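# Four arms sort stickered items into matching-color containers

## Task

Put every item into the container whose color matches the color of the sticker on that item.

## Robot and tools

Setup: four identical i2rt Big YAM arms, named arm1, arm2, arm3 and arm4. Each has six revolute joints, a two-finger gripper and a wrist camera that rides on top of the hand and looks toward the fingertips. The hand reaches roughly 1.0 m from the joint1 axis. Four fixed room cameras also watch the scene: cam_room_a1, cam_room_a2, cam_room_b1 and cam_room_b2. Wrist cameras are arm1_cam_wrist through arm4_cam_wrist.

Frames: every pose lives in one shared scene frame. Its origin is on the floor and +z is up. Arm feet (base_link, metres, quat wxyz): arm1 (-0.644, +1.377, +0.914), (+0.682, +0.007, +0.004, +0.731); arm2 (-0.655, -0.555, +0.928), (+0.747, +0.002, +0.000, -0.665); arm3 (+0.651, -1.332, +0.868), (+0.663, -0.004, -0.006, -0.748); arm4 (+0.648, +0.477, +0.879), (+0.687, +0.001, +0.003, +0.727). Each foot points along its own +x. The reported hand point sits between the finger pads, about 1 cm short of the tips. The fingers point along hand +z and open along hand y. hand_target is where the hand would be at the joint targets currently held. Printed hand positions can be off, more so at long reach, and a hand often settles a centimetre or more from where it was sent.

Tool move: a single action for any subset of arms. Arguments are keyed by arm name (arm1..arm4), plus optional cameras. An arm that is not named receives no new command. Each arm's entry may contain:
- joints: absolute joint targets by name. joint1_rad -2.879..2.879 (base yaw, positive counter-clockwise seen from above, 0 = unfolded along the foot's +x); joint2_rad 0..3.141 (shoulder, 0 = upper arm pointing back, roughly level); joint3_rad 0..3.019 (elbow, 0 = folded); joint4_rad -1.692..1.57 (hand pitch, positive tips fingers up); joint5_rad -1.57..1.57 (hand swings sideways, positive to the arm's right); joint6_rad -2.094..2.094 (roll, positive clockwise seen from behind the hand); gripper_m 0..0.093, an absolute fingertip gap in metres. Radians for the arm joints.
- target: one flat list of 7 numbers for that arm, [x, y, z, qw, qx, qy, qz]. This is an absolute hand pose in the scene frame, in metres, in the same form as the printed hand line, not an offset. The hand travels a straight line to it, starting from its hand_target. When target is given, joints may only carry gripper_m.
- speed: top speed of that straight path, 0.002..0.5 m/s, default 0.25. Rotation is capped at twice this value in rad/s. It is refused without target.
All motions in one call start together. Hand paths from the same call finish together, paced by the slowest one. A path runs 0.5 to 10 s; if it would need longer, it halts short. The controller keeps each step within 100 mm and 20 degrees of the measured hand, favouring position over orientation. Paths do not avoid obstacles or other arms. The hand can lag, wander, or overshoot the speed, especially with the arm nearly straight. cameras: a list of names, or "all" (the default); [] returns no images. Unknown keys make a call invalid. Out-of-range values get it refused, and a refusal cancels the later move, wait and finished_scene calls in that reply.

Tool wait: seconds 0..10, plus cameras; nothing new is commanded. Tool zoom_image: camera plus region [x0, y0, x1, y1] in pixels from the top-left corner, at most 504x504. It only works on a camera included in the latest images. Tool read_manual: licence texts only. Tool finished_scene: scene = the current scene number; it ends the scene for good. The packing must hold without any robot help.

Reading results: each arm lists joint_positions, Joint velocities ("within noise" means essentially still), joint torques, hand and hand_target. The "move" line shows "done" or the worst status for each arm that was sent motion. Status words: off_target (the joint stopped short and may still be pushing); time_out (the joints keep nearby targets and continue on their own, and on_its_own lists them); not_followed / "joint command not followed" / "pose unreachable" (a self- or inter-arm collision check blocked the command, and the arm may keep retrying). "as last shown" marks arms left out of the call; their lines are copied from before. In on_its_own, "held at" shows a target, not a measured value. Torques 3 and 4 wrap at ±28 N m. Images can lag the state slightly.

Gripper: while gripping, gripper_m reads a bit narrower than the object, by up to ~0.005 m (on some grippers up to ~0.002 m wider). Fully closed on nothing, it reads 0.000 to 0.003. To get a firm hold, aim about 0.005 m below the gap measured at first contact, and deeper for small, round or soft items. To release, command a gap well above the reading.

The simulation keeps running while you think, and arms hold their last command during that time.

Avoid: knocking items off the work area or onto the floor; dropping items or releasing them while moving; slamming. Avoid hard presses between arms, including closing a gripper on another arm's fingers. The clearance check does not stop fingers, gripper housings or cameras from meeting. Avoid long pushes against obstacles or unreachable poses, and long outstretched holds. These heat the motors: a MOTOR HOT line appears at 85 °C. At 100 °C the arm goes limp and drops for 30-60 s, and its keys read limit_stop_at_motor_heat; resend the targets afterwards. To relieve a joint that is pushing, send it its current reading. Loose objects may occasionally get nudged by outside disturbances.

Each tool is called after "Request:" as name(argument=value, ...), one argument or row to a line, values as JSON.

## Session

Request:
move(
  cameras=["all"],
)

Scene clock: 0.00 s.
Joint torques (N m): no reading
Motor temperatures (°C): arm1=[21 23 27 23 21 21 21] | arm2=[23 24 26 22 22 20 23] | arm3=[24 23 23 23 24 23 23] | arm4=[22 22 24 22 24 21 24]
Heat: arm1: hottest joint3_rad 27 °C; arm2: hottest joint3_rad 26 °C; arm3: hottest joint1_rad 24 °C; arm4: hottest joint3_rad 24 °C.
Joint velocities: within noise
arm1.joint_positions: joint1_rad=-0.168 joint2_rad=+0.560 joint3_rad=+1.361 joint4_rad=-1.410 joint5_rad=+0.240 joint6_rad=+0.692 gripper_m=+0.09396
arm1.joint_status: not commanded
arm1.hand: x=-0.5745 y=+1.5715 z=+1.4388 quat_wxyz=(-0.303, +0.280, -0.837, -0.359) (m; scene frame)
arm1.hand_target: x=-0.5746 y=+1.5689 z=+1.4515 quat_wxyz=(-0.308, +0.276, -0.832, -0.370) (m; scene frame)
arm1.hand_status: not commanded
arm2.joint_positions: joint1_rad=+0.198 joint2_rad=+0.483 joint3_rad=+1.641 joint4_rad=-1.210 joint5_rad=-0.086 joint6_rad=-0.484 gripper_m=+0.09396
arm2.joint_status: not commanded
arm2.hand: x=-0.6069 y=-0.6635 z=+1.6316 quat_wxyz=(-0.468, -0.246, -0.683, +0.505) (m; scene frame)
arm2.hand_target: x=-0.6088 y=-0.6576 z=+1.6378 quat_wxyz=(-0.472, -0.244, -0.677, +0.510) (m; scene frame)
arm2.hand_status: not commanded
arm3.joint_positions: joint1_rad=+0.130 joint2_rad=+0.645 joint3_rad=+1.695 joint4_rad=-1.138 joint5_rad=+0.075 joint6_rad=+0.392 gripper_m=+0.09396
arm3.joint_status: not commanded
arm3.hand: x=+0.6386 y=-1.5165 z=+1.5921 quat_wxyz=(-0.552, -0.621, -0.389, +0.398) (m; scene frame)
arm3.hand_target: x=+0.6385 y=-1.5116 z=+1.6003 quat_wxyz=(-0.558, -0.615, -0.384, +0.402) (m; scene frame)
arm3.hand_status: not commanded
arm4.joint_positions: joint1_rad=+0.147 joint2_rad=+0.437 joint3_rad=+1.709 joint4_rad=-1.566 joint5_rad=+0.245 joint6_rad=+0.670 gripper_m=+0.09396
arm4.joint_status: not commanded
arm4.hand: x=+0.6820 y=+0.5376 z=+1.5262 quat_wxyz=(-0.292, +0.355, -0.719, -0.522) (m; scene frame)
arm4.hand_target: x=+0.6829 y=+0.5336 z=+1.5314 quat_wxyz=(-0.294, +0.352, -0.714, -0.529) (m; scene frame)
arm4.hand_status: not commanded
pictures: arm1_cam_wrist, arm2_cam_wrist, arm3_cam_wrist, arm4_cam_wrist, cam_room_a1, cam_room_a2, cam_room_b1, cam_room_b2
Images, in order (width x height): arm1_cam_wrist 672x504, arm2_cam_wrist 672x504, arm3_cam_wrist 672x504, arm4_cam_wrist 672x504, cam_room_a1 672x504, cam_room_a2 672x504, cam_room_b1 672x504, cam_room_b2 672x504.

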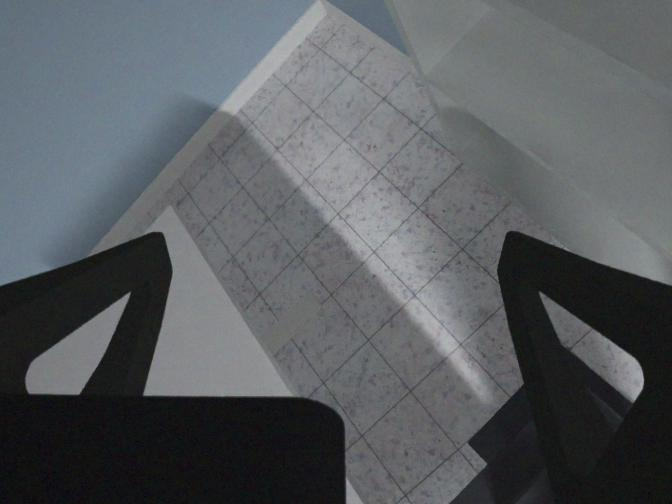

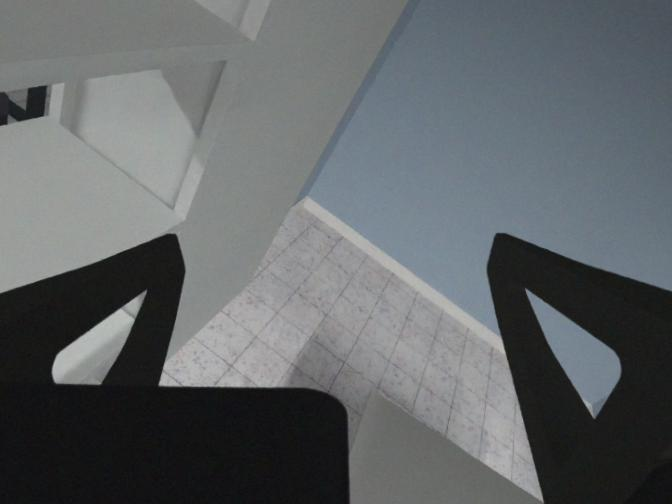

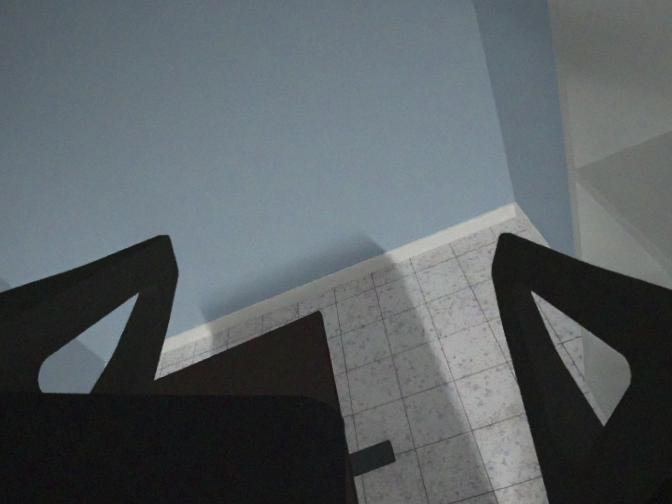

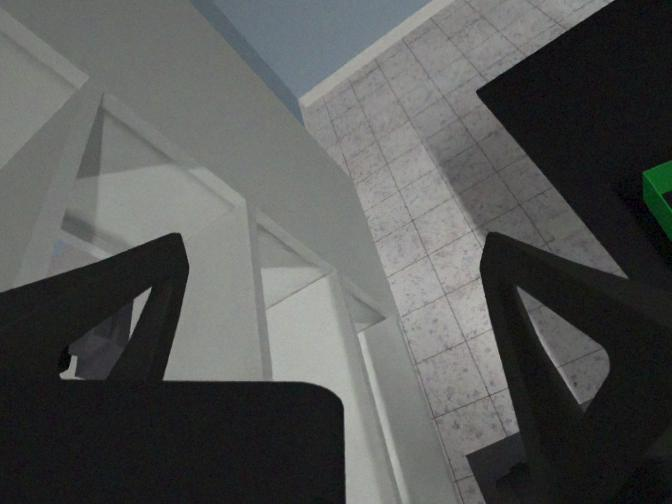

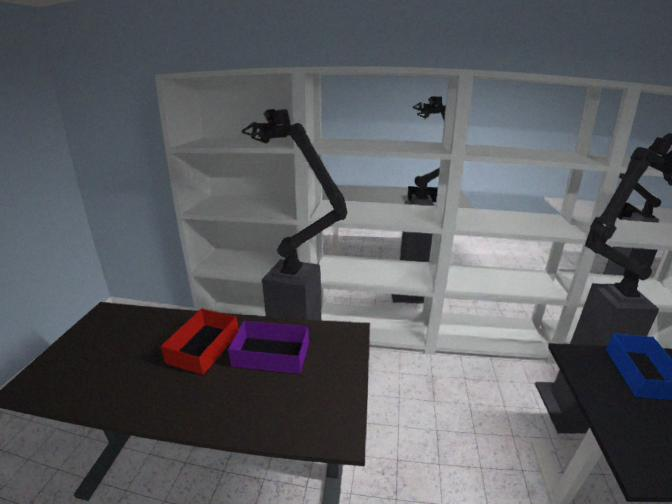

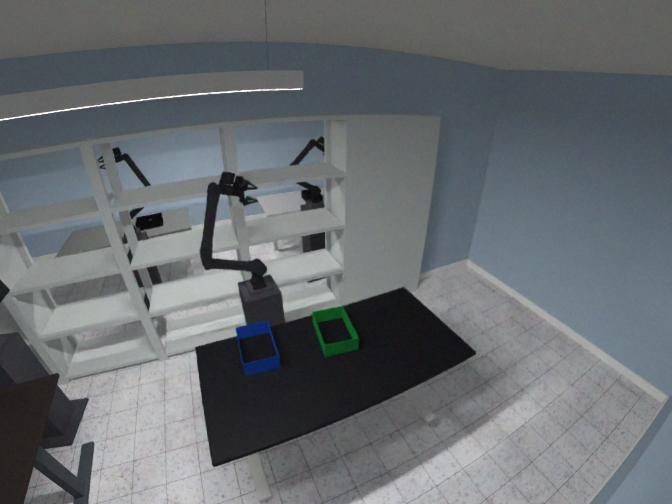

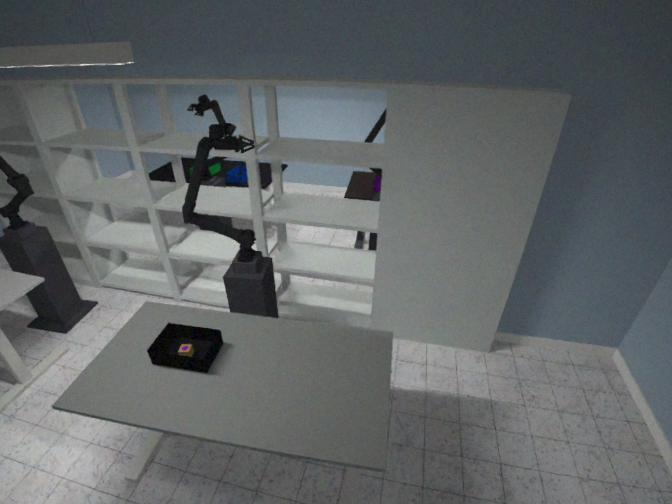

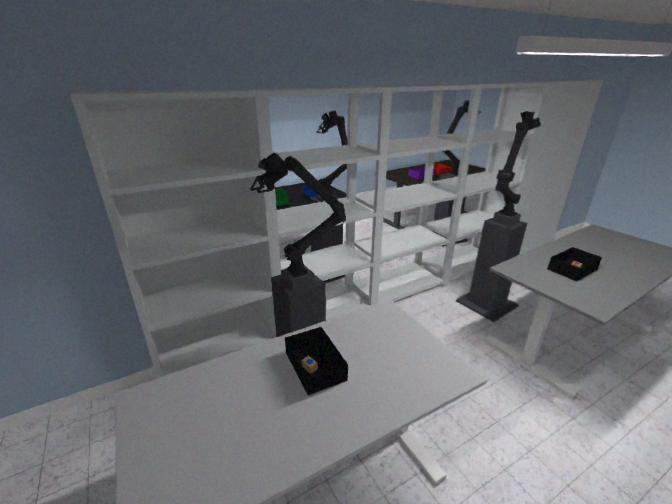

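Request:
zoom_image(
  camera="cam_room_b2",
  region=[260, 310, 380, 410],
)

Request:
zoom_image(
  camera="cam_room_b1",
  region=[130, 305, 250, 395],
)

Request:
zoom_image(
  camera="cam_room_a1",
  region=[140, 290, 380, 470],
)

Request:
zoom_image(
  camera="cam_room_a2",
  region=[190, 290, 400, 450],
)

Scaled by 4.200.

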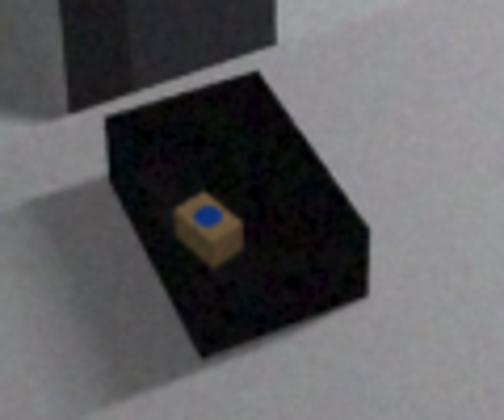

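Scaled by 4.200.

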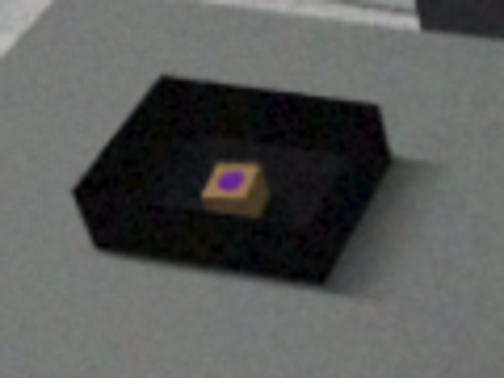

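Scaled by 2.100.

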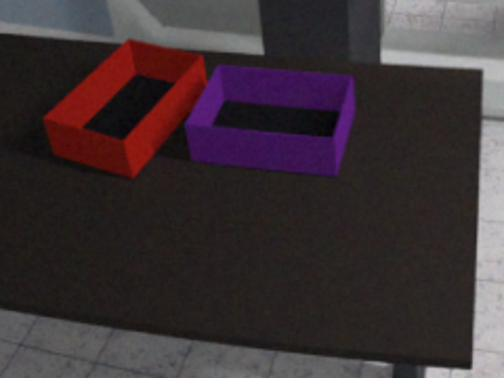

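Scaled by 2.400.

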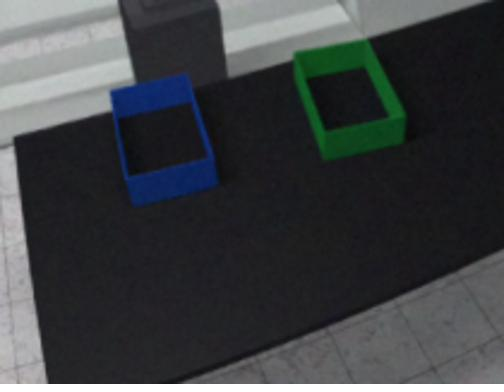

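Request:
move(
  arm1={"joints": {"joint1_rad": 1.75, "joint2_rad": 0.9, "joint3_rad": 1.3, "joint4_rad": -1.2, "joint5_rad": 0, "joint6_rad": 0}},
  arm2={"joints": {"joint1_rad": -1.22, "joint2_rad": 0.9, "joint3_rad": 1.3, "joint4_rad": -1.2, "joint5_rad": 0, "joint6_rad": 0}},
  arm3={"joints": {"joint1_rad": 1.69, "joint2_rad": 0.9, "joint3_rad": 1.3, "joint4_rad": -1.2, "joint5_rad": 0, "joint6_rad": 0}},
  arm4={"joints": {"joint1_rad": -1.63, "joint2_rad": 0.9, "joint3_rad": 1.3, "joint4_rad": -1.2, "joint5_rad": 0, "joint6_rad": 0}},
  cameras=[],
)

Request:
move(
  arm1={"target": [-1.13, 1.255, 1.1, -0.0417, -0.9327, -0.1145, 0.3395], "speed": 0.4},
  arm2={"target": [-1.12, -0.79, 1.1, -0.0792, -0.9141, -0.2177, 0.3327], "speed": 0.4},
  arm3={"target": [1.12, -1.35, 1.12, 0.3420, 0, 0.9397, 0], "speed": 0.4},
  arm4={"target": [1.12, 0.44, 1.12, 0.3420, 0, 0.9397, 0], "speed": 0.4},
  cameras=["arm1_cam_wrist", "arm2_cam_wrist", "arm3_cam_wrist", "arm4_cam_wrist"],
)

Scene clock: 30.07 s.
Joint torques (N m): arm1=[-1.67 -2.78 13.31 1.95 0.09 -0.04] | arm2=[0.62 -4.72 13.37 2.4 -0.04 0.21] | arm3=[1.9 -3.9 11.22 1.25 0.11 -0.12] | arm4=[0.79 -4.31 12.15 1.46 0.05 -0.1]
Motor temperatures (°C): arm1=[21 23 30 23 21 21 21] | arm2=[23 24 27 22 22 20 23] | arm3=[24 23 25 23 24 23 23] | arm4=[22 22 25 22 24 21 24]
Heat: arm1: hottest joint3_rad 30 °C; arm2: hottest joint3_rad 27 °C; arm3: hottest joint3_rad 25 °C; arm4: hottest joint3_rad 25 °C.
move: arm1 done; arm2 done; arm3 done; arm4 done
Joint velocities: within noise
arm1.joint_positions: joint1_rad=+1.746 joint2_rad=+0.912 joint3_rad=+1.276 joint4_rad=-1.214 joint5_rad=-0.002 joint6_rad=+0.008 gripper_m=+0.09400
arm1.joint_status: all done
arm1.hand: x=-0.9895 y=+1.2886 z=+1.3421 quat_wxyz=(+0.043, +0.926, +0.111, -0.357) (m; scene frame)
arm1.hand_target: x=-0.9886 y=+1.2875 z=+1.3609 quat_wxyz=(+0.044, +0.917, +0.115, -0.380) (m; scene frame)
arm1.hand_status: not commanded
arm2.joint_positions: joint1_rad=-1.218 joint2_rad=+0.893 joint3_rad=+1.273 joint4_rad=-1.206 joint5_rad=+0.001 joint6_rad=-0.014 gripper_m=+0.09397
arm2.joint_status: all done
arm2.hand: x=-0.9759 y=-0.7185 z=+1.3558 quat_wxyz=(-0.081, -0.905, -0.224, +0.353) (m; scene frame)
arm2.hand_target: x=-0.9800 y=-0.7197 z=+1.3688 quat_wxyz=(-0.086, -0.902, -0.215, +0.365) (m; scene frame)
arm2.hand_status: not commanded
arm3.joint_positions: joint1_rad=+1.681 joint2_rad=+0.894 joint3_rad=+1.275 joint4_rad=-1.197 joint5_rad=-0.002 joint6_rad=+0.007 gripper_m=+0.09398
arm3.joint_status: all done
arm3.hand: x=+1.0111 y=-1.3295 z=+1.2991 quat_wxyz=(-0.369, -0.005, -0.929, +0.006) (m; scene frame)
arm3.hand_target: x=+1.0133 y=-1.3266 z=+1.3096 quat_wxyz=(-0.376, +0.002, -0.926, +0.007) (m; scene frame)
arm3.hand_status: not commanded
arm4.joint_positions: joint1_rad=-1.630 joint2_rad=+0.897 joint3_rad=+1.254 joint4_rad=-1.209 joint5_rad=+0.001 joint6_rad=+0.014 gripper_m=+0.09398
arm4.joint_status: all done
arm4.hand: x=+1.0083 y=+0.4773 z=+1.2947 quat_wxyz=(-0.350, -0.007, -0.937, +0.000) (m; scene frame)
arm4.hand_target: x=+1.0128 y=+0.4774 z=+1.3191 quat_wxyz=(-0.374, -0.001, -0.928, +0.002) (m; scene frame)
arm4.hand_status: not commanded
pictures: none
No camera images: "cameras" was empty.

Scene clock: 31.60 s.
Joint torques (N m): arm1=[-1.73 -9.41 11.7 1.99 -0.06 -0.02] | arm2=[0.5 -13.27 10.32 2.86 -0.14 0.21] | arm3=[0.21 -10.4 9.36 1.88 -0.09 -0.13] | arm4=[0.5 -9.47 9.69 1.65 -0.07 -0.08]
Motor temperatures (°C): arm1=[21 23 30 23 21 21 21] | arm2=[23 24 27 22 22 20 23] | arm3=[24 23 25 23 24 23 23] | arm4=[22 22 25 22 24 21 24]
Heat: arm1: hottest joint3_rad 30 °C; arm2: hottest joint3_rad 27 °C; arm3: hottest joint3_rad 25 °C; arm4: hottest joint3_rad 25 °C.
move: arm1 off_target; arm2 done; arm3 done; arm4 done
Joint velocities: within noise
arm1.joint_positions: joint1_rad=+1.746 joint2_rad=+1.338 joint3_rad=+0.925 joint4_rad=-0.518 joint5_rad=-0.004 joint6_rad=+0.008 gripper_m=+0.09400
arm1.joint_status: not commanded
arm1.hand: x=-1.1237 y=+1.2566 z=+1.0856 quat_wxyz=(+0.039, +0.940, +0.113, -0.319) (m; scene frame)
arm1.hand_target: x=-1.1297 y=+1.2550 z=+1.1002 quat_wxyz=(+0.042, +0.933, +0.114, -0.340) (m; scene frame)
arm1.hand_status: off_target (0.016 m and 2.5 deg from the pose sent, 0.282 m and 2.2 deg at the start)
arm2.joint_positions: joint1_rad=-1.218 joint2_rad=+1.371 joint3_rad=+0.959 joint4_rad=-0.476 joint5_rad=+0.001 joint6_rad=-0.014 gripper_m=+0.09397
arm2.joint_status: not commanded
arm2.hand: x=-1.1180 y=-0.7900 z=+1.0978 quat_wxyz=(-0.074, -0.915, -0.226, +0.325) (m; scene frame)
arm2.hand_target: x=-1.1200 y=-0.7899 z=+1.1000 quat_wxyz=(-0.079, -0.914, -0.218, +0.333) (m; scene frame)
arm2.hand_status: done (0.003 m and 1.5 deg from the pose sent, 0.302 m and 2.7 deg at the start)
arm3.joint_positions: joint1_rad=+1.641 joint2_rad=+1.175 joint3_rad=+0.997 joint4_rad=-0.719 joint5_rad=-0.049 joint6_rad=-0.033 gripper_m=+0.09398
arm3.joint_status: not commanded
arm3.hand: x=+1.1181 y=-1.3438 z=+1.1147 quat_wxyz=(-0.332, +0.002, -0.943, -0.003) (m; scene frame)
arm3.hand_target: x=+1.1198 y=-1.3500 z=+1.1200 quat_wxyz=(-0.342, +0.000, -0.940, +0.000) (m; scene frame)
arm3.hand_status: done (0.008 m and 1.3 deg from the pose sent, 0.211 m and 3.4 deg at the start)
arm4.joint_positions: joint1_rad=-1.727 joint2_rad=+1.179 joint3_rad=+0.971 joint4_rad=-0.690 joint5_rad=-0.067 joint6_rad=-0.064 gripper_m=+0.09398
arm4.joint_status: not commanded
arm4.hand: x=+1.1146 y=+0.4427 z=+1.1126 quat_wxyz=(-0.329, -0.005, -0.944, -0.003) (m; scene frame)
arm4.hand_target: x=+1.1199 y=+0.4401 z=+1.1200 quat_wxyz=(-0.342, +0.000, -0.940, +0.000) (m; scene frame)
arm4.hand_status: done (0.010 m and 1.7 deg from the pose sent, 0.211 m and 1.2 deg at the start)
pictures: arm1_cam_wrist, arm2_cam_wrist, arm3_cam_wrist, arm4_cam_wrist
Images, in order (width x height): arm1_cam_wrist 672x504, arm2_cam_wrist 672x504, arm3_cam_wrist 672x504, arm4_cam_wrist 672x504.

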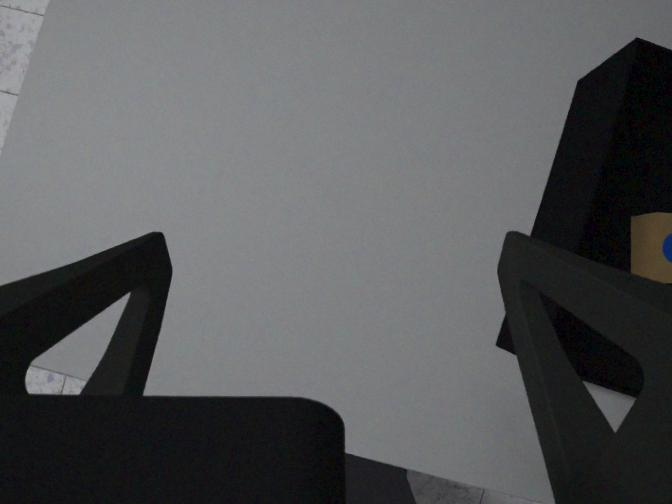

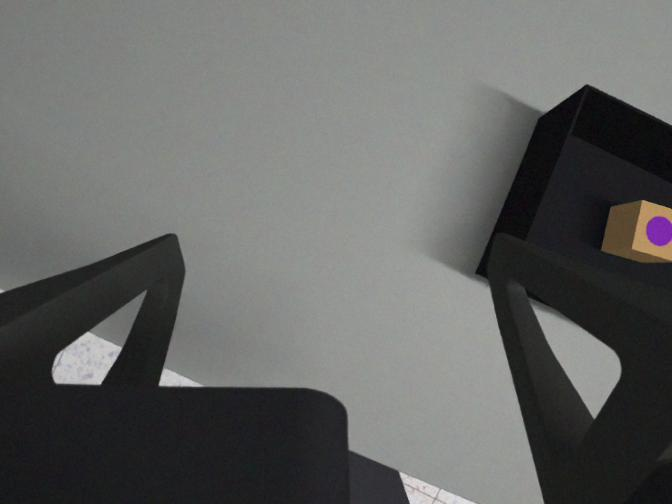

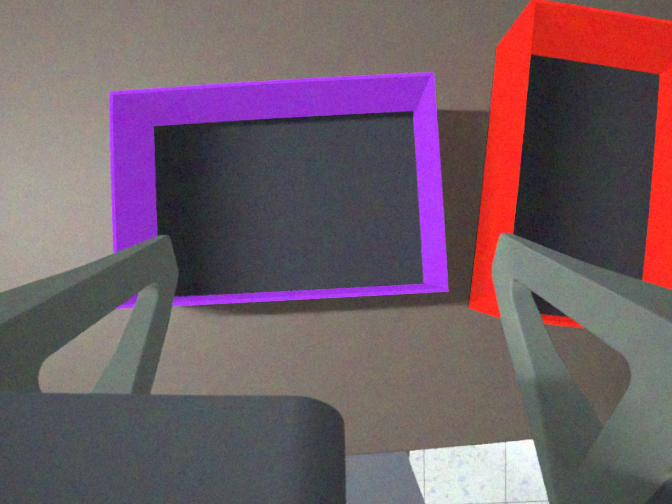

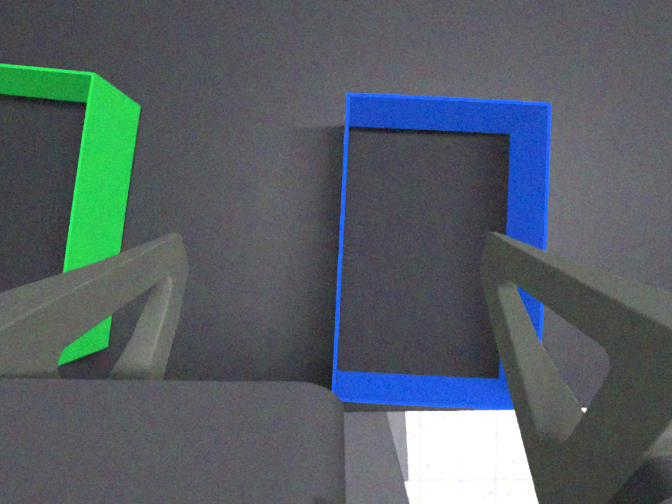

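Request:
move(
  arm1={"target": [-1.2, 1.575, 1.08, 0.0582, -0.9260, 0.1599, 0.3370], "speed": 0.4},
  arm2={"target": [-1.28, -0.518, 1.08, 0.0102, -0.9393, 0.0279, 0.3419], "speed": 0.4},
  arm3={"joints": {"joint1_rad": -2.035, "joint2_rad": 0.7, "joint3_rad": 1.2, "joint4_rad": -1.2, "joint5_rad": 0, "joint6_rad": 0}},
  arm4={"joints": {"joint1_rad": 1.016, "joint2_rad": 0.7, "joint3_rad": 1.2, "joint4_rad": -1.2, "joint5_rad": 0, "joint6_rad": 0}},
  cameras=["arm1_cam_wrist", "arm2_cam_wrist"],
)

Scene clock: 79.60 s.
Joint torques (N m): arm1=[-0.91 -9.88 15.64 2.03 0 0.12] | arm2=[1.38 -14.68 14.82 2.51 0.04 0.22] | arm3=[0.56 -2.49 10.97 1.16 -0.09 0] | arm4=[0.97 -1.9 9.29 0.87 0.16 0.19]
Motor temperatures (°C): arm1=[21 24 32 23 21 21 21] | arm2=[23 25 31 22 22 20 23] | arm3=[24 24 26 23 24 23 23] | arm4=[22 22 32 22 24 21 24]
Heat: arm1: hottest joint3_rad 32 °C; arm2: hottest joint3_rad 31 °C; arm3: hottest joint3_rad 26 °C; arm4: hottest joint3_rad 32 °C.
move: arm1 off_target; arm2 off_target; arm3 done; arm4 done
Joint velocities: within noise
arm1.joint_positions: joint1_rad=+1.154 joint2_rad=+1.560 joint3_rad=+1.079 joint4_rad=-0.469 joint5_rad=+0.004 joint6_rad=-0.007 gripper_m=+0.09400
arm1.joint_status: not commanded
arm1.hand: x=-1.1744 y=+1.5714 z=+1.0560 quat_wxyz=(-0.056, +0.936, -0.162, -0.308) (m; scene frame)
arm1.hand_target: x=-1.1981 y=+1.5742 z=+1.0805 quat_wxyz=(-0.058, +0.926, -0.160, -0.337) (m; scene frame)
arm1.hand_status: off_target (0.035 m and 3.5 deg from the pose sent, 0.327 m and 33.4 deg at the start)
arm2.joint_positions: joint1_rad=-1.757 joint2_rad=+1.626 joint3_rad=+1.163 joint4_rad=-0.448 joint5_rad=-0.005 joint6_rad=-0.013 gripper_m=+0.09398
arm2.joint_status: not commanded
arm2.hand: x=-1.2568 y=-0.5144 z=+1.0667 quat_wxyz=(+0.013, -0.946, +0.025, +0.323) (m; scene frame)
arm2.hand_target: x=-1.2785 y=-0.5183 z=+1.0803 quat_wxyz=(+0.010, -0.939, +0.028, +0.342) (m; scene frame)
arm2.hand_status: off_target (0.027 m and 2.4 deg from the pose sent, 0.317 m and 31.0 deg at the start)
arm3.joint_positions: joint1_rad=-2.025 joint2_rad=+0.709 joint3_rad=+1.177 joint4_rad=-1.193 joint5_rad=+0.002 joint6_rad=-0.006 gripper_m=+0.09403
arm3.joint_status: all done
arm3.hand: x=+0.3962 y=-1.1600 z=+1.3028 quat_wxyz=(+0.113, -0.876, +0.259, +0.391) (m; scene frame)
arm3.hand_target: x=+0.4012 y=-1.1599 z=+1.3162 quat_wxyz=(+0.116, -0.869, +0.264, +0.402) (m; scene frame)
arm3.hand_status: not commanded
arm4.joint_positions: joint1_rad=+1.014 joint2_rad=+0.710 joint3_rad=+1.188 joint4_rad=-1.190 joint5_rad=-0.003 joint6_rad=-0.012 gripper_m=+0.09402
arm4.joint_status: all done
arm4.hand: x=+0.3830 y=+0.6250 z=+1.3237 quat_wxyz=(-0.102, +0.882, -0.220, -0.405) (m; scene frame)
arm4.hand_target: x=+0.3874 y=+0.6223 z=+1.3310 quat_wxyz=(-0.102, +0.878, -0.225, -0.410) (m; scene frame)
arm4.hand_status: not commanded
pictures: arm1_cam_wrist, arm2_cam_wrist
Images, in order (width x height): arm1_cam_wrist 672x504, arm2_cam_wrist 672x504.

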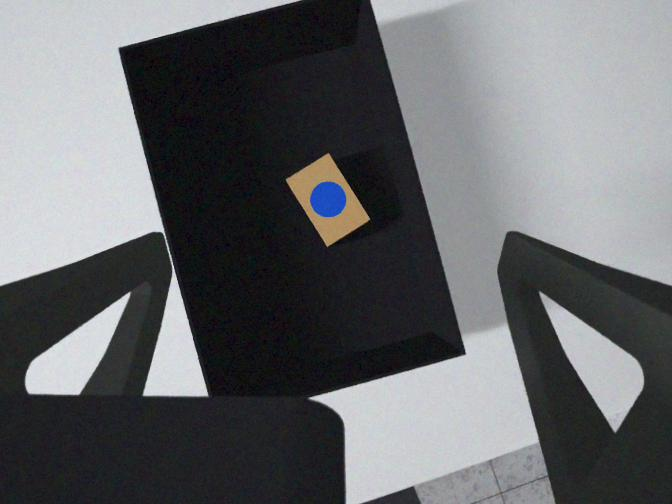

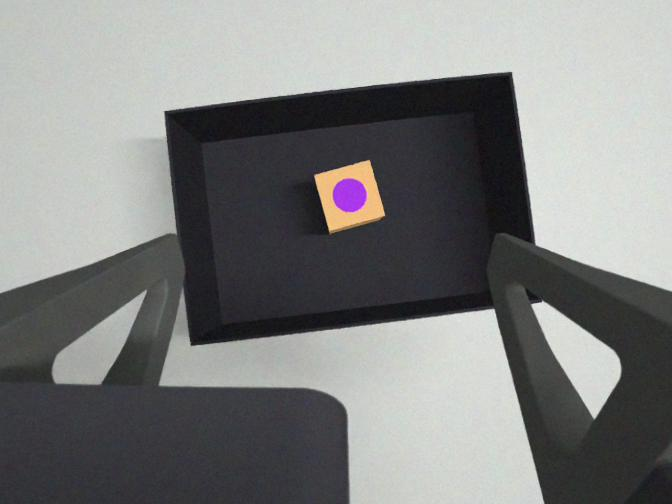

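Request:
move(
  arm1={"target": [-1.187, 1.600, 0.842, -0.0340, -0.9476, -0.1080, 0.2988], "speed": 0.3},
  arm2={"target": [-1.279, -0.486, 0.840, -0.0296, -0.9490, -0.0939, 0.2992], "speed": 0.3},
  arm3={"target": [0.301, -1.0996, 1.14, 0.0988, -0.8996, 0.2716, 0.3274], "speed": 0.3},
  cameras=["arm1_cam_wrist", "arm2_cam_wrist", "arm3_cam_wrist"],
)

Scene clock: 110.73 s.
Joint torques (N m): arm1=[-2.2 -15.74 9.98 1.54 -0.34 -0.05] | arm2=[0.15 -19.49 8.84 2.58 -0.36 -0.1] | arm3=[1.67 -7.77 9.51 1.88 0.12 0.02] | arm4=[1.44 -2.26 9.46 0.98 0.18 0.16]
Motor temperatures (°C): arm1=[21 25 34 23 21 21 21] | arm2=[23 25 36 22 22 20 23] | arm3=[24 24 28 23 24 23 23] | arm4=[22 22 31 22 24 21 24]
Heat: arm1: hottest joint3_rad 34 °C; arm2: hottest joint3_rad 36 °C; arm3: hottest joint3_rad 28 °C; arm4: hottest joint3_rad 31 °C.
move: arm1 off_target; arm2 off_target; arm3 done
Joint velocities: within noise
arm1.joint_positions: joint1_rad=+1.009 joint2_rad=+2.048 joint3_rad=+1.053 joint4_rad=-0.172 joint5_rad=-0.384 joint6_rad=-0.623 gripper_m=+0.09400
arm1.joint_status: not commanded
arm1.hand: x=-1.1647 y=+1.5844 z=+0.8230 quat_wxyz=(+0.052, +0.955, +0.101, -0.273) (m; scene frame)
arm1.hand_target: x=-1.1860 y=+1.5996 z=+0.8430 quat_wxyz=(+0.034, +0.948, +0.108, -0.299) (m; scene frame)
arm1.hand_status: off_target (0.033 m and 3.8 deg from the pose sent, 0.216 m and 32.8 deg at the start)
arm2.joint_positions: joint1_rad=-1.848 joint2_rad=+2.085 joint3_rad=+1.128 joint4_rad=-0.065 joint5_rad=-0.204 joint6_rad=-0.285 gripper_m=+0.09398
arm2.joint_status: not commanded
arm2.hand: x=-1.2663 y=-0.4909 z=+0.8350 quat_wxyz=(-0.035, -0.954, -0.087, +0.284) (m; scene frame)
arm2.hand_target: x=-1.2786 y=-0.4859 z=+0.8403 quat_wxyz=(-0.029, -0.949, -0.094, +0.299) (m; scene frame)
arm2.hand_status: off_target (0.014 m and 2.1 deg from the pose sent, 0.230 m and 14.7 deg at the start)
arm3.joint_positions: joint1_rad=-2.025 joint2_rad=+1.013 joint3_rad=+0.945 joint4_rad=-0.818 joint5_rad=+0.017 joint6_rad=-0.002 gripper_m=+0.09403
arm3.joint_status: not commanded
arm3.hand: x=+0.3035 y=-1.0992 z=+1.1355 quat_wxyz=(+0.097, -0.904, +0.271, +0.318) (m; scene frame)
arm3.hand_target: x=+0.3010 y=-1.0996 z=+1.1399 quat_wxyz=(+0.099, -0.900, +0.272, +0.327) (m; scene frame)
arm3.hand_status: done (0.005 m and 1.2 deg from the pose sent, 0.198 m and 8.0 deg at the start)
arm4: as last shown
pictures: arm1_cam_wrist, arm2_cam_wrist, arm3_cam_wrist
Images, in order (width x height): arm1_cam_wrist 672x504, arm2_cam_wrist 672x504, arm3_cam_wrist 672x504.

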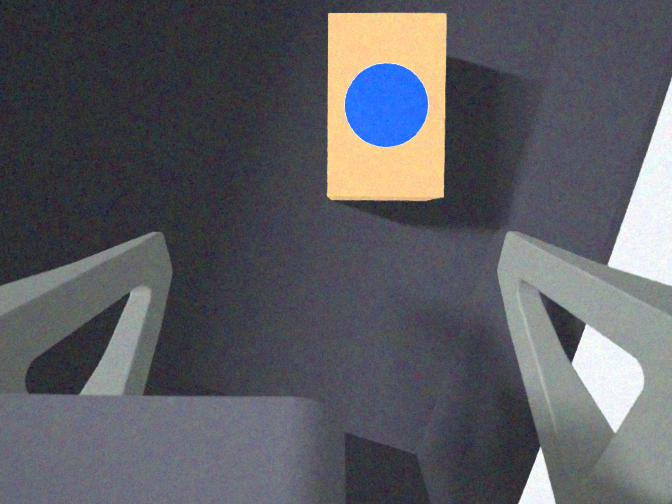

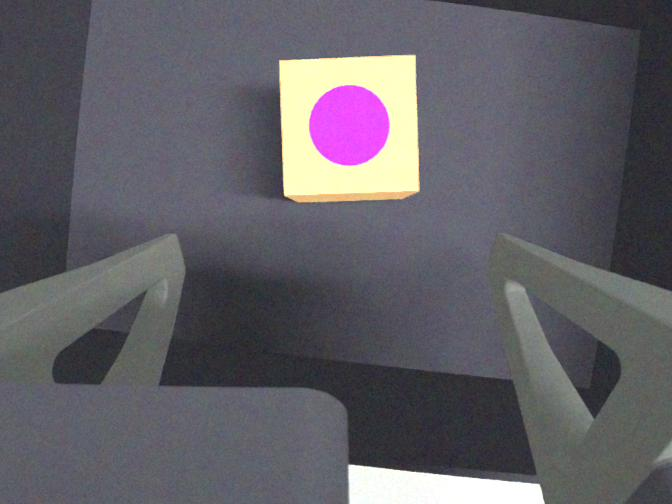

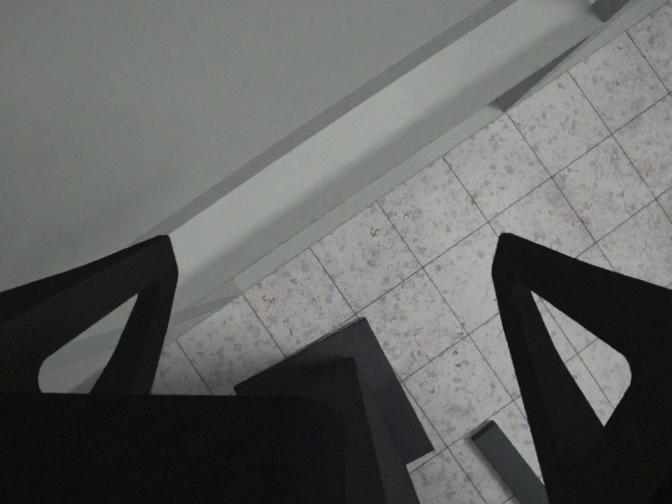

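Request:
move(
  arm1={"target": [-1.252, 1.606, 0.762, -0.0340, -0.9476, -0.1080, 0.2988], "speed": 0.15},
  arm2={"target": [-1.335, -0.491, 0.757, -0.0340, -0.9476, -0.1080, 0.2988], "speed": 0.15},
  arm4={"target": [0.279, 0.678, 1.14, 0.0845, -0.9106, 0.2321, 0.3314], "speed": 0.3},
  cameras=["arm1_cam_wrist", "arm2_cam_wrist"],
)

Scene clock: 145.33 s.
Joint torques (N m): arm1=[-1.38 -17.03 9.85 1.74 -0.13 0.14] | arm2=[1.55 -20.25 10.22 2.47 -0.38 -0.09] | arm3=[1.61 -7.94 9.52 1.95 0.13 0.04] | arm4=[1.32 -7.47 9.76 1.5 0.22 0.18]
Motor temperatures (°C): arm1=[21 25 35 23 22 21 21] | arm2=[23 26 32 22 22 20 23] | arm3=[24 24 28 23 24 23 23] | arm4=[22 22 32 22 24 21 24]
Heat: arm1: hottest joint3_rad 35 °C; arm2: hottest joint3_rad 32 °C; arm3: hottest joint3_rad 28 °C; arm4: hottest joint3_rad 32 °C.
move: arm1 off_target; arm2 off_target; arm4 off_target
Joint velocities: within noise
arm1.joint_positions: joint1_rad=+1.046 joint2_rad=+2.304 joint3_rad=+1.274 joint4_rad=-0.112 joint5_rad=-0.367 joint6_rad=-0.598 gripper_m=+0.09400
arm1.joint_status: not commanded
arm1.hand: x=-1.2301 y=+1.5959 z=+0.7498 quat_wxyz=(+0.047, +0.953, +0.107, -0.278) (m; scene frame)
arm1.hand_target: x=-1.2511 y=+1.6056 z=+0.7628 quat_wxyz=(+0.034, +0.948, +0.108, -0.299) (m; scene frame)
arm1.hand_status: off_target (0.027 m and 2.8 deg from the pose sent, 0.109 m and 3.8 deg at the start)
arm2.joint_positions: joint1_rad=-1.843 joint2_rad=+2.327 joint3_rad=+1.330 joint4_rad=-0.025 joint5_rad=-0.210 joint6_rad=-0.293 gripper_m=+0.09398
arm2.joint_status: not commanded
arm2.hand: x=-1.3170 y=-0.4867 z=+0.7592 quat_wxyz=(-0.037, -0.953, -0.095, +0.284) (m; scene frame)
arm2.hand_target: x=-1.3340 y=-0.4913 z=+0.7575 quat_wxyz=(-0.034, -0.948, -0.108, +0.299) (m; scene frame)
arm2.hand_status: off_target (0.019 m and 2.4 deg from the pose sent, 0.104 m and 3.0 deg at the start)
arm3: as last shown
arm4.joint_positions: joint1_rad=+1.017 joint2_rad=+1.030 joint3_rad=+0.909 joint4_rad=-0.787 joint5_rad=+0.006 joint6_rad=-0.011 gripper_m=+0.09402
arm4.joint_status: not commanded
arm4.hand: x=+0.2846 y=+0.6780 z=+1.1306 quat_wxyz=(-0.083, +0.917, -0.230, -0.316) (m; scene frame)
arm4.hand_target: x=+0.2793 y=+0.6780 z=+1.1400 quat_wxyz=(-0.084, +0.911, -0.232, -0.331) (m; scene frame)
arm4.hand_status: off_target (0.011 m and 1.9 deg from the pose sent, 0.218 m and 9.4 deg at the start)
pictures: arm1_cam_wrist, arm2_cam_wrist
Images, in order (width x height): arm1_cam_wrist 672x504, arm2_cam_wrist 672x504.

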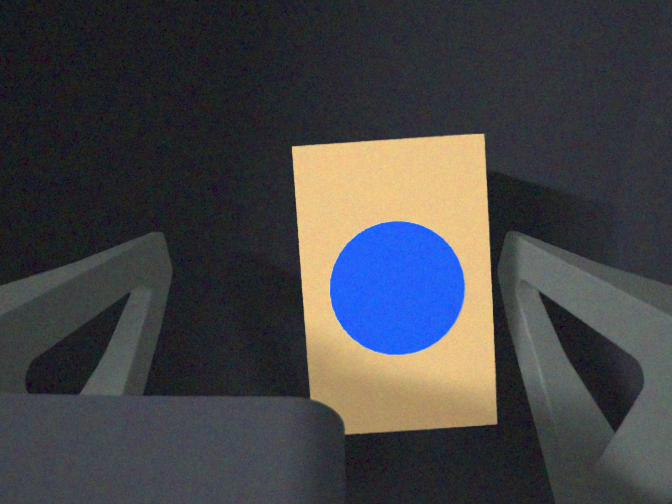

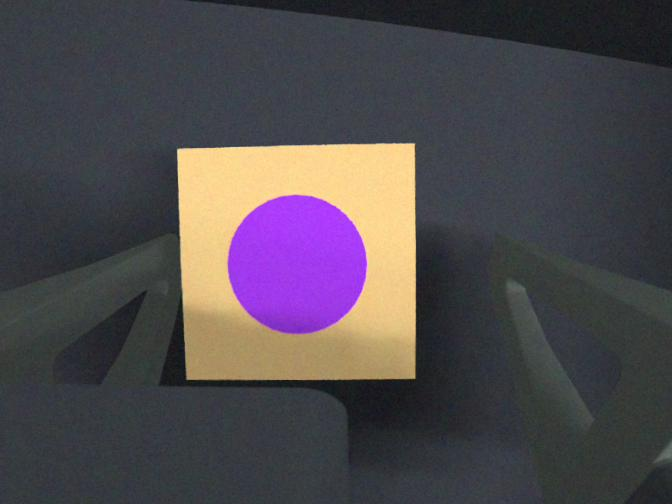

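Request:
move(
  arm1={"target": [-1.2554, 1.621, 0.749, -0.0406, -0.9450, -0.1287, 0.2980], "speed": 0.1},
  arm2={"target": [-1.3414, -0.5004, 0.742, -0.0367, -0.9466, -0.1163, 0.2984], "speed": 0.1},
  cameras=["arm1_cam_wrist", "arm2_cam_wrist"],
)

Scene clock: 158.37 s.
Joint torques (N m): arm1=[-2.78 -16.32 10.37 0.8 -0.21 -0.11] | arm2=[1.32 -20.31 10.18 2.52 -0.37 -0.08] | arm3=[1.61 -7.77 9.47 1.94 0.12 0.03] | arm4=[1.2 -7.59 9.76 1.68 0.21 0.18]
Motor temperatures (°C): arm1=[21 26 33 23 22 21 21] | arm2=[23 27 32 22 22 20 23] | arm3=[24 24 28 23 24 23 23] | arm4=[22 22 34 22 24 21 24]
Heat: arm1: hottest joint3_rad 33 °C; arm2: hottest joint3_rad 32 °C; arm3: hottest joint3_rad 28 °C; arm4: hottest joint3_rad 34 °C.
move: arm1 off_target; arm2 off_target
Joint velocities: within noise
arm1.joint_positions: joint1_rad=+1.040 joint2_rad=+2.337 joint3_rad=+1.327 joint4_rad=-0.123 joint5_rad=-0.399 joint6_rad=-0.646 gripper_m=+0.09400
arm1.joint_status: not commanded
arm1.hand: x=-1.2442 y=+1.6015 z=+0.7462 quat_wxyz=(+0.050, +0.947, +0.131, -0.290) (m; scene frame)
arm1.hand_target: x=-1.2546 y=+1.6207 z=+0.7497 quat_wxyz=(+0.040, +0.945, +0.129, -0.298) (m; scene frame)
arm1.hand_status: off_target (0.023 m and 1.5 deg from the pose sent, 0.036 m and 3.5 deg at the start)
arm2.joint_positions: joint1_rad=-1.826 joint2_rad=+2.363 joint3_rad=+1.361 joint4_rad=-0.017 joint5_rad=-0.212 joint6_rad=-0.296 gripper_m=+0.09398
arm2.joint_status: not commanded
arm2.hand: x=-1.3247 y=-0.4972 z=+0.7468 quat_wxyz=(-0.040, -0.952, -0.104, +0.285) (m; scene frame)
arm2.hand_target: x=-1.3403 y=-0.5006 z=+0.7426 quat_wxyz=(-0.037, -0.947, -0.116, +0.298) (m; scene frame)
arm2.hand_status: off_target (0.018 m and 2.2 deg from the pose sent, 0.033 m and 3.1 deg at the start)
arm3, arm4: as last shown
arm3.hand_target: x=+0.3010 y=-1.0996 z=+1.1399 quat_wxyz=(+0.099, -0.900, +0.271, +0.327) (m; scene frame)
arm4.joint_positions: joint1_rad=+1.017 joint2_rad=+1.030 joint3_rad=+0.909 joint4_rad=-0.787 joint5_rad=+0.006 joint6_rad=-0.010 gripper_m=+0.09402
pictures: arm1_cam_wrist, arm2_cam_wrist
Images, in order (width x height): arm1_cam_wrist 672x504, arm2_cam_wrist 672x504.

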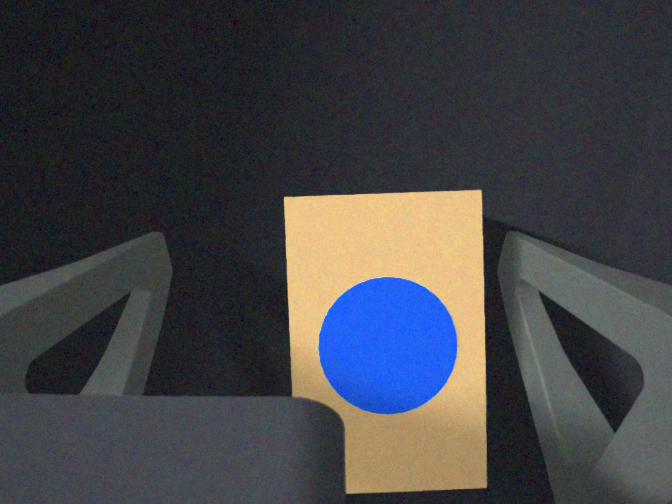

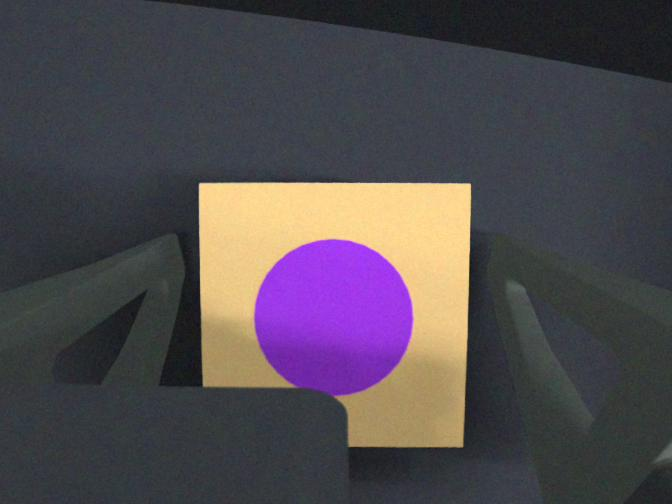

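Request:
move(
  arm1={"target": [-1.247, 1.636, 0.742, -0.0406, -0.9450, -0.1287, 0.2980], "speed": 0.1},
  arm2={"joints": {"gripper_m": 0.040}},
  cameras=["arm1_cam_wrist", "arm2_cam_wrist"],
)

Scene clock: 166.50 s.
Joint torques (N m): arm1=[-3.08 -16.67 10.5 0.62 -0.24 -0.05] | arm2=[1.26 -20.31 10.06 2.48 -0.33 -0.06] | arm3=[1.67 -7.77 9.47 1.94 0.12 0.02] | arm4=[1.32 -8 9.8 1.69 0.21 0.16]
Motor temperatures (°C): arm1=[21 26 33 23 22 21 21] | arm2=[23 27 32 22 22 20 23] | arm3=[24 24 28 23 24 23 23] | arm4=[22 22 35 22 24 21 24]
Heat: arm1: hottest joint3_rad 33 °C; arm2: hottest joint3_rad 32 °C; arm3: hottest joint3_rad 28 °C; arm4: hottest joint3_rad 35 °C.
move: arm1 off_target; arm2 off_target
Joint velocities: within noise
arm1.joint_positions: joint1_rad=+1.006 joint2_rad=+2.351 joint3_rad=+1.332 joint4_rad=-0.123 joint5_rad=-0.412 joint6_rad=-0.677 gripper_m=+0.09400
arm1.joint_status: not commanded
arm1.hand: x=-1.2359 y=+1.6188 z=+0.7400 quat_wxyz=(+0.049, +0.946, +0.130, -0.291) (m; scene frame)
arm1.hand_target: x=-1.2462 y=+1.6359 z=+0.7425 quat_wxyz=(+0.040, +0.945, +0.129, -0.298) (m; scene frame)
arm1.hand_status: off_target (0.021 m and 1.3 deg from the pose sent, 0.035 m and 1.5 deg at the start)
arm2.joint_positions: joint1_rad=-1.826 joint2_rad=+2.364 joint3_rad=+1.362 joint4_rad=-0.017 joint5_rad=-0.212 joint6_rad=-0.298 gripper_m=+0.05320
arm2.joint_status: gripper_m off_target (ended at +0.05322, target +0.04000)
arm2.hand: x=-1.3253 y=-0.4972 z=+0.7469 quat_wxyz=(-0.039, -0.952, -0.106, +0.286) (m; scene frame)
arm2.hand_target: x=-1.3403 y=-0.5006 z=+0.7424 quat_wxyz=(-0.037, -0.947, -0.116, +0.298) (m; scene frame)
arm2.hand_status: not commanded
arm3.joint_positions: joint1_rad=-2.025 joint2_rad=+1.013 joint3_rad=+0.945 joint4_rad=-0.818 joint5_rad=+0.017 joint6_rad=-0.001 gripper_m=+0.09403
arm3.joint_status: not commanded
arm3.hand: x=+0.3035 y=-1.0992 z=+1.1355 quat_wxyz=(+0.097, -0.903, +0.271, +0.318) (m; scene frame)
arm3.hand_target: x=+0.3010 y=-1.0996 z=+1.1399 quat_wxyz=(+0.099, -0.900, +0.272, +0.327) (m; scene frame)
arm3.hand_status: not commanded
arm4: as last shown
pictures: arm1_cam_wrist, arm2_cam_wrist
Images, in order (width x height): arm1_cam_wrist 672x504, arm2_cam_wrist 672x504.

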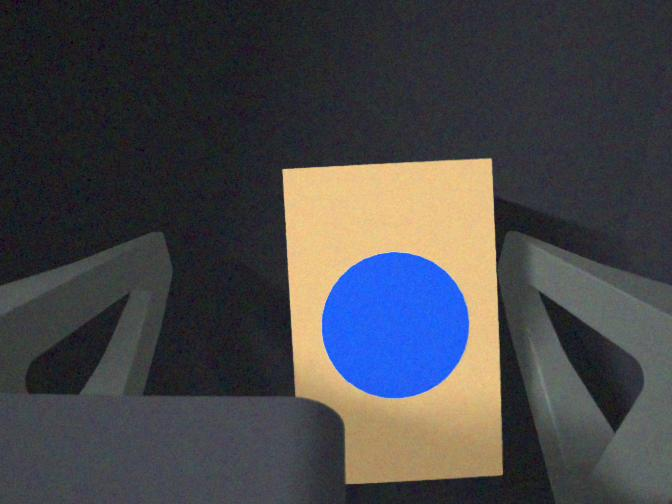

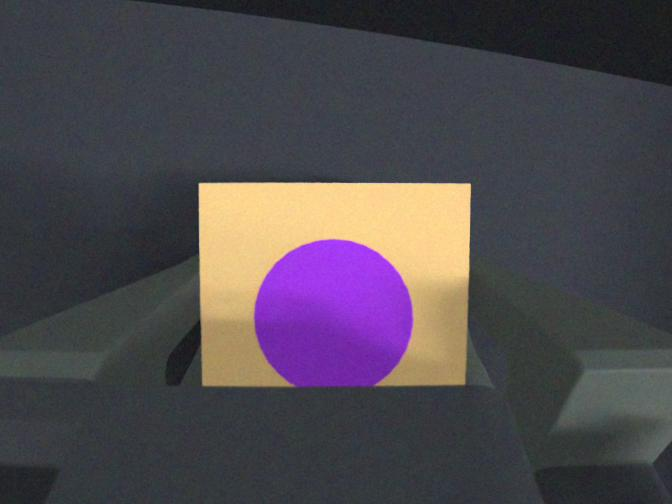

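Request:
move(
  arm1={"joints": {"gripper_m": 0.034}},
  cameras=["arm1_cam_wrist"],
)

Scene clock: 200.27 s.
Joint torques (N m): arm1=[-1.73 -16.5 10.17 0.55 -0.27 -0.03] | arm2=[1.2 -20.31 10.09 2.52 -0.32 -0.06] | arm3=[1.79 -7.82 9.46 1.94 0.12 0.03] | arm4=[1.61 -7.36 9.84 1.66 0.21 0.15]
Motor temperatures (°C): arm1=[21 26 34 23 22 21 21] | arm2=[23 28 31 22 22 20 24] | arm3=[24 24 28 23 24 23 23] | arm4=[22 22 36 22 24 21 24]
Heat: arm1: hottest joint3_rad 34 °C; arm2: hottest joint3_rad 31 °C; arm3: hottest joint3_rad 28 °C; arm4: hottest joint3_rad 36 °C.
move: arm1 off_target
Joint velocities: within noise
arm1.joint_positions: joint1_rad=+1.001 joint2_rad=+2.351 joint3_rad=+1.337 joint4_rad=-0.124 joint5_rad=-0.411 joint6_rad=-0.677 gripper_m=+0.04392
arm1.joint_status: gripper_m off_target (ended at +0.04395, target +0.03400)
arm1.hand: x=-1.2363 y=+1.6233 z=+0.7411 quat_wxyz=(+0.047, +0.946, +0.128, -0.293) (m; scene frame)
arm1.hand_target: x=-1.2462 y=+1.6359 z=+0.7425 quat_wxyz=(+0.040, +0.945, +0.129, -0.298) (m; scene frame)
arm1.hand_status: not commanded
arm2, arm3, arm4: as last shown
pictures: arm1_cam_wrist
Images, in order (width x height): arm1_cam_wrist 672x504.

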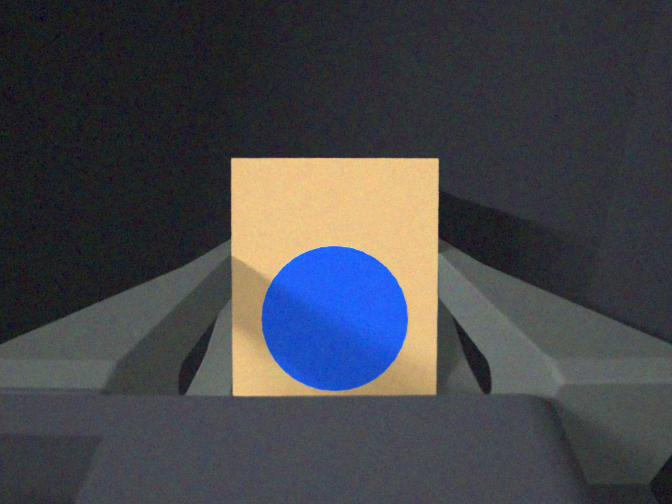

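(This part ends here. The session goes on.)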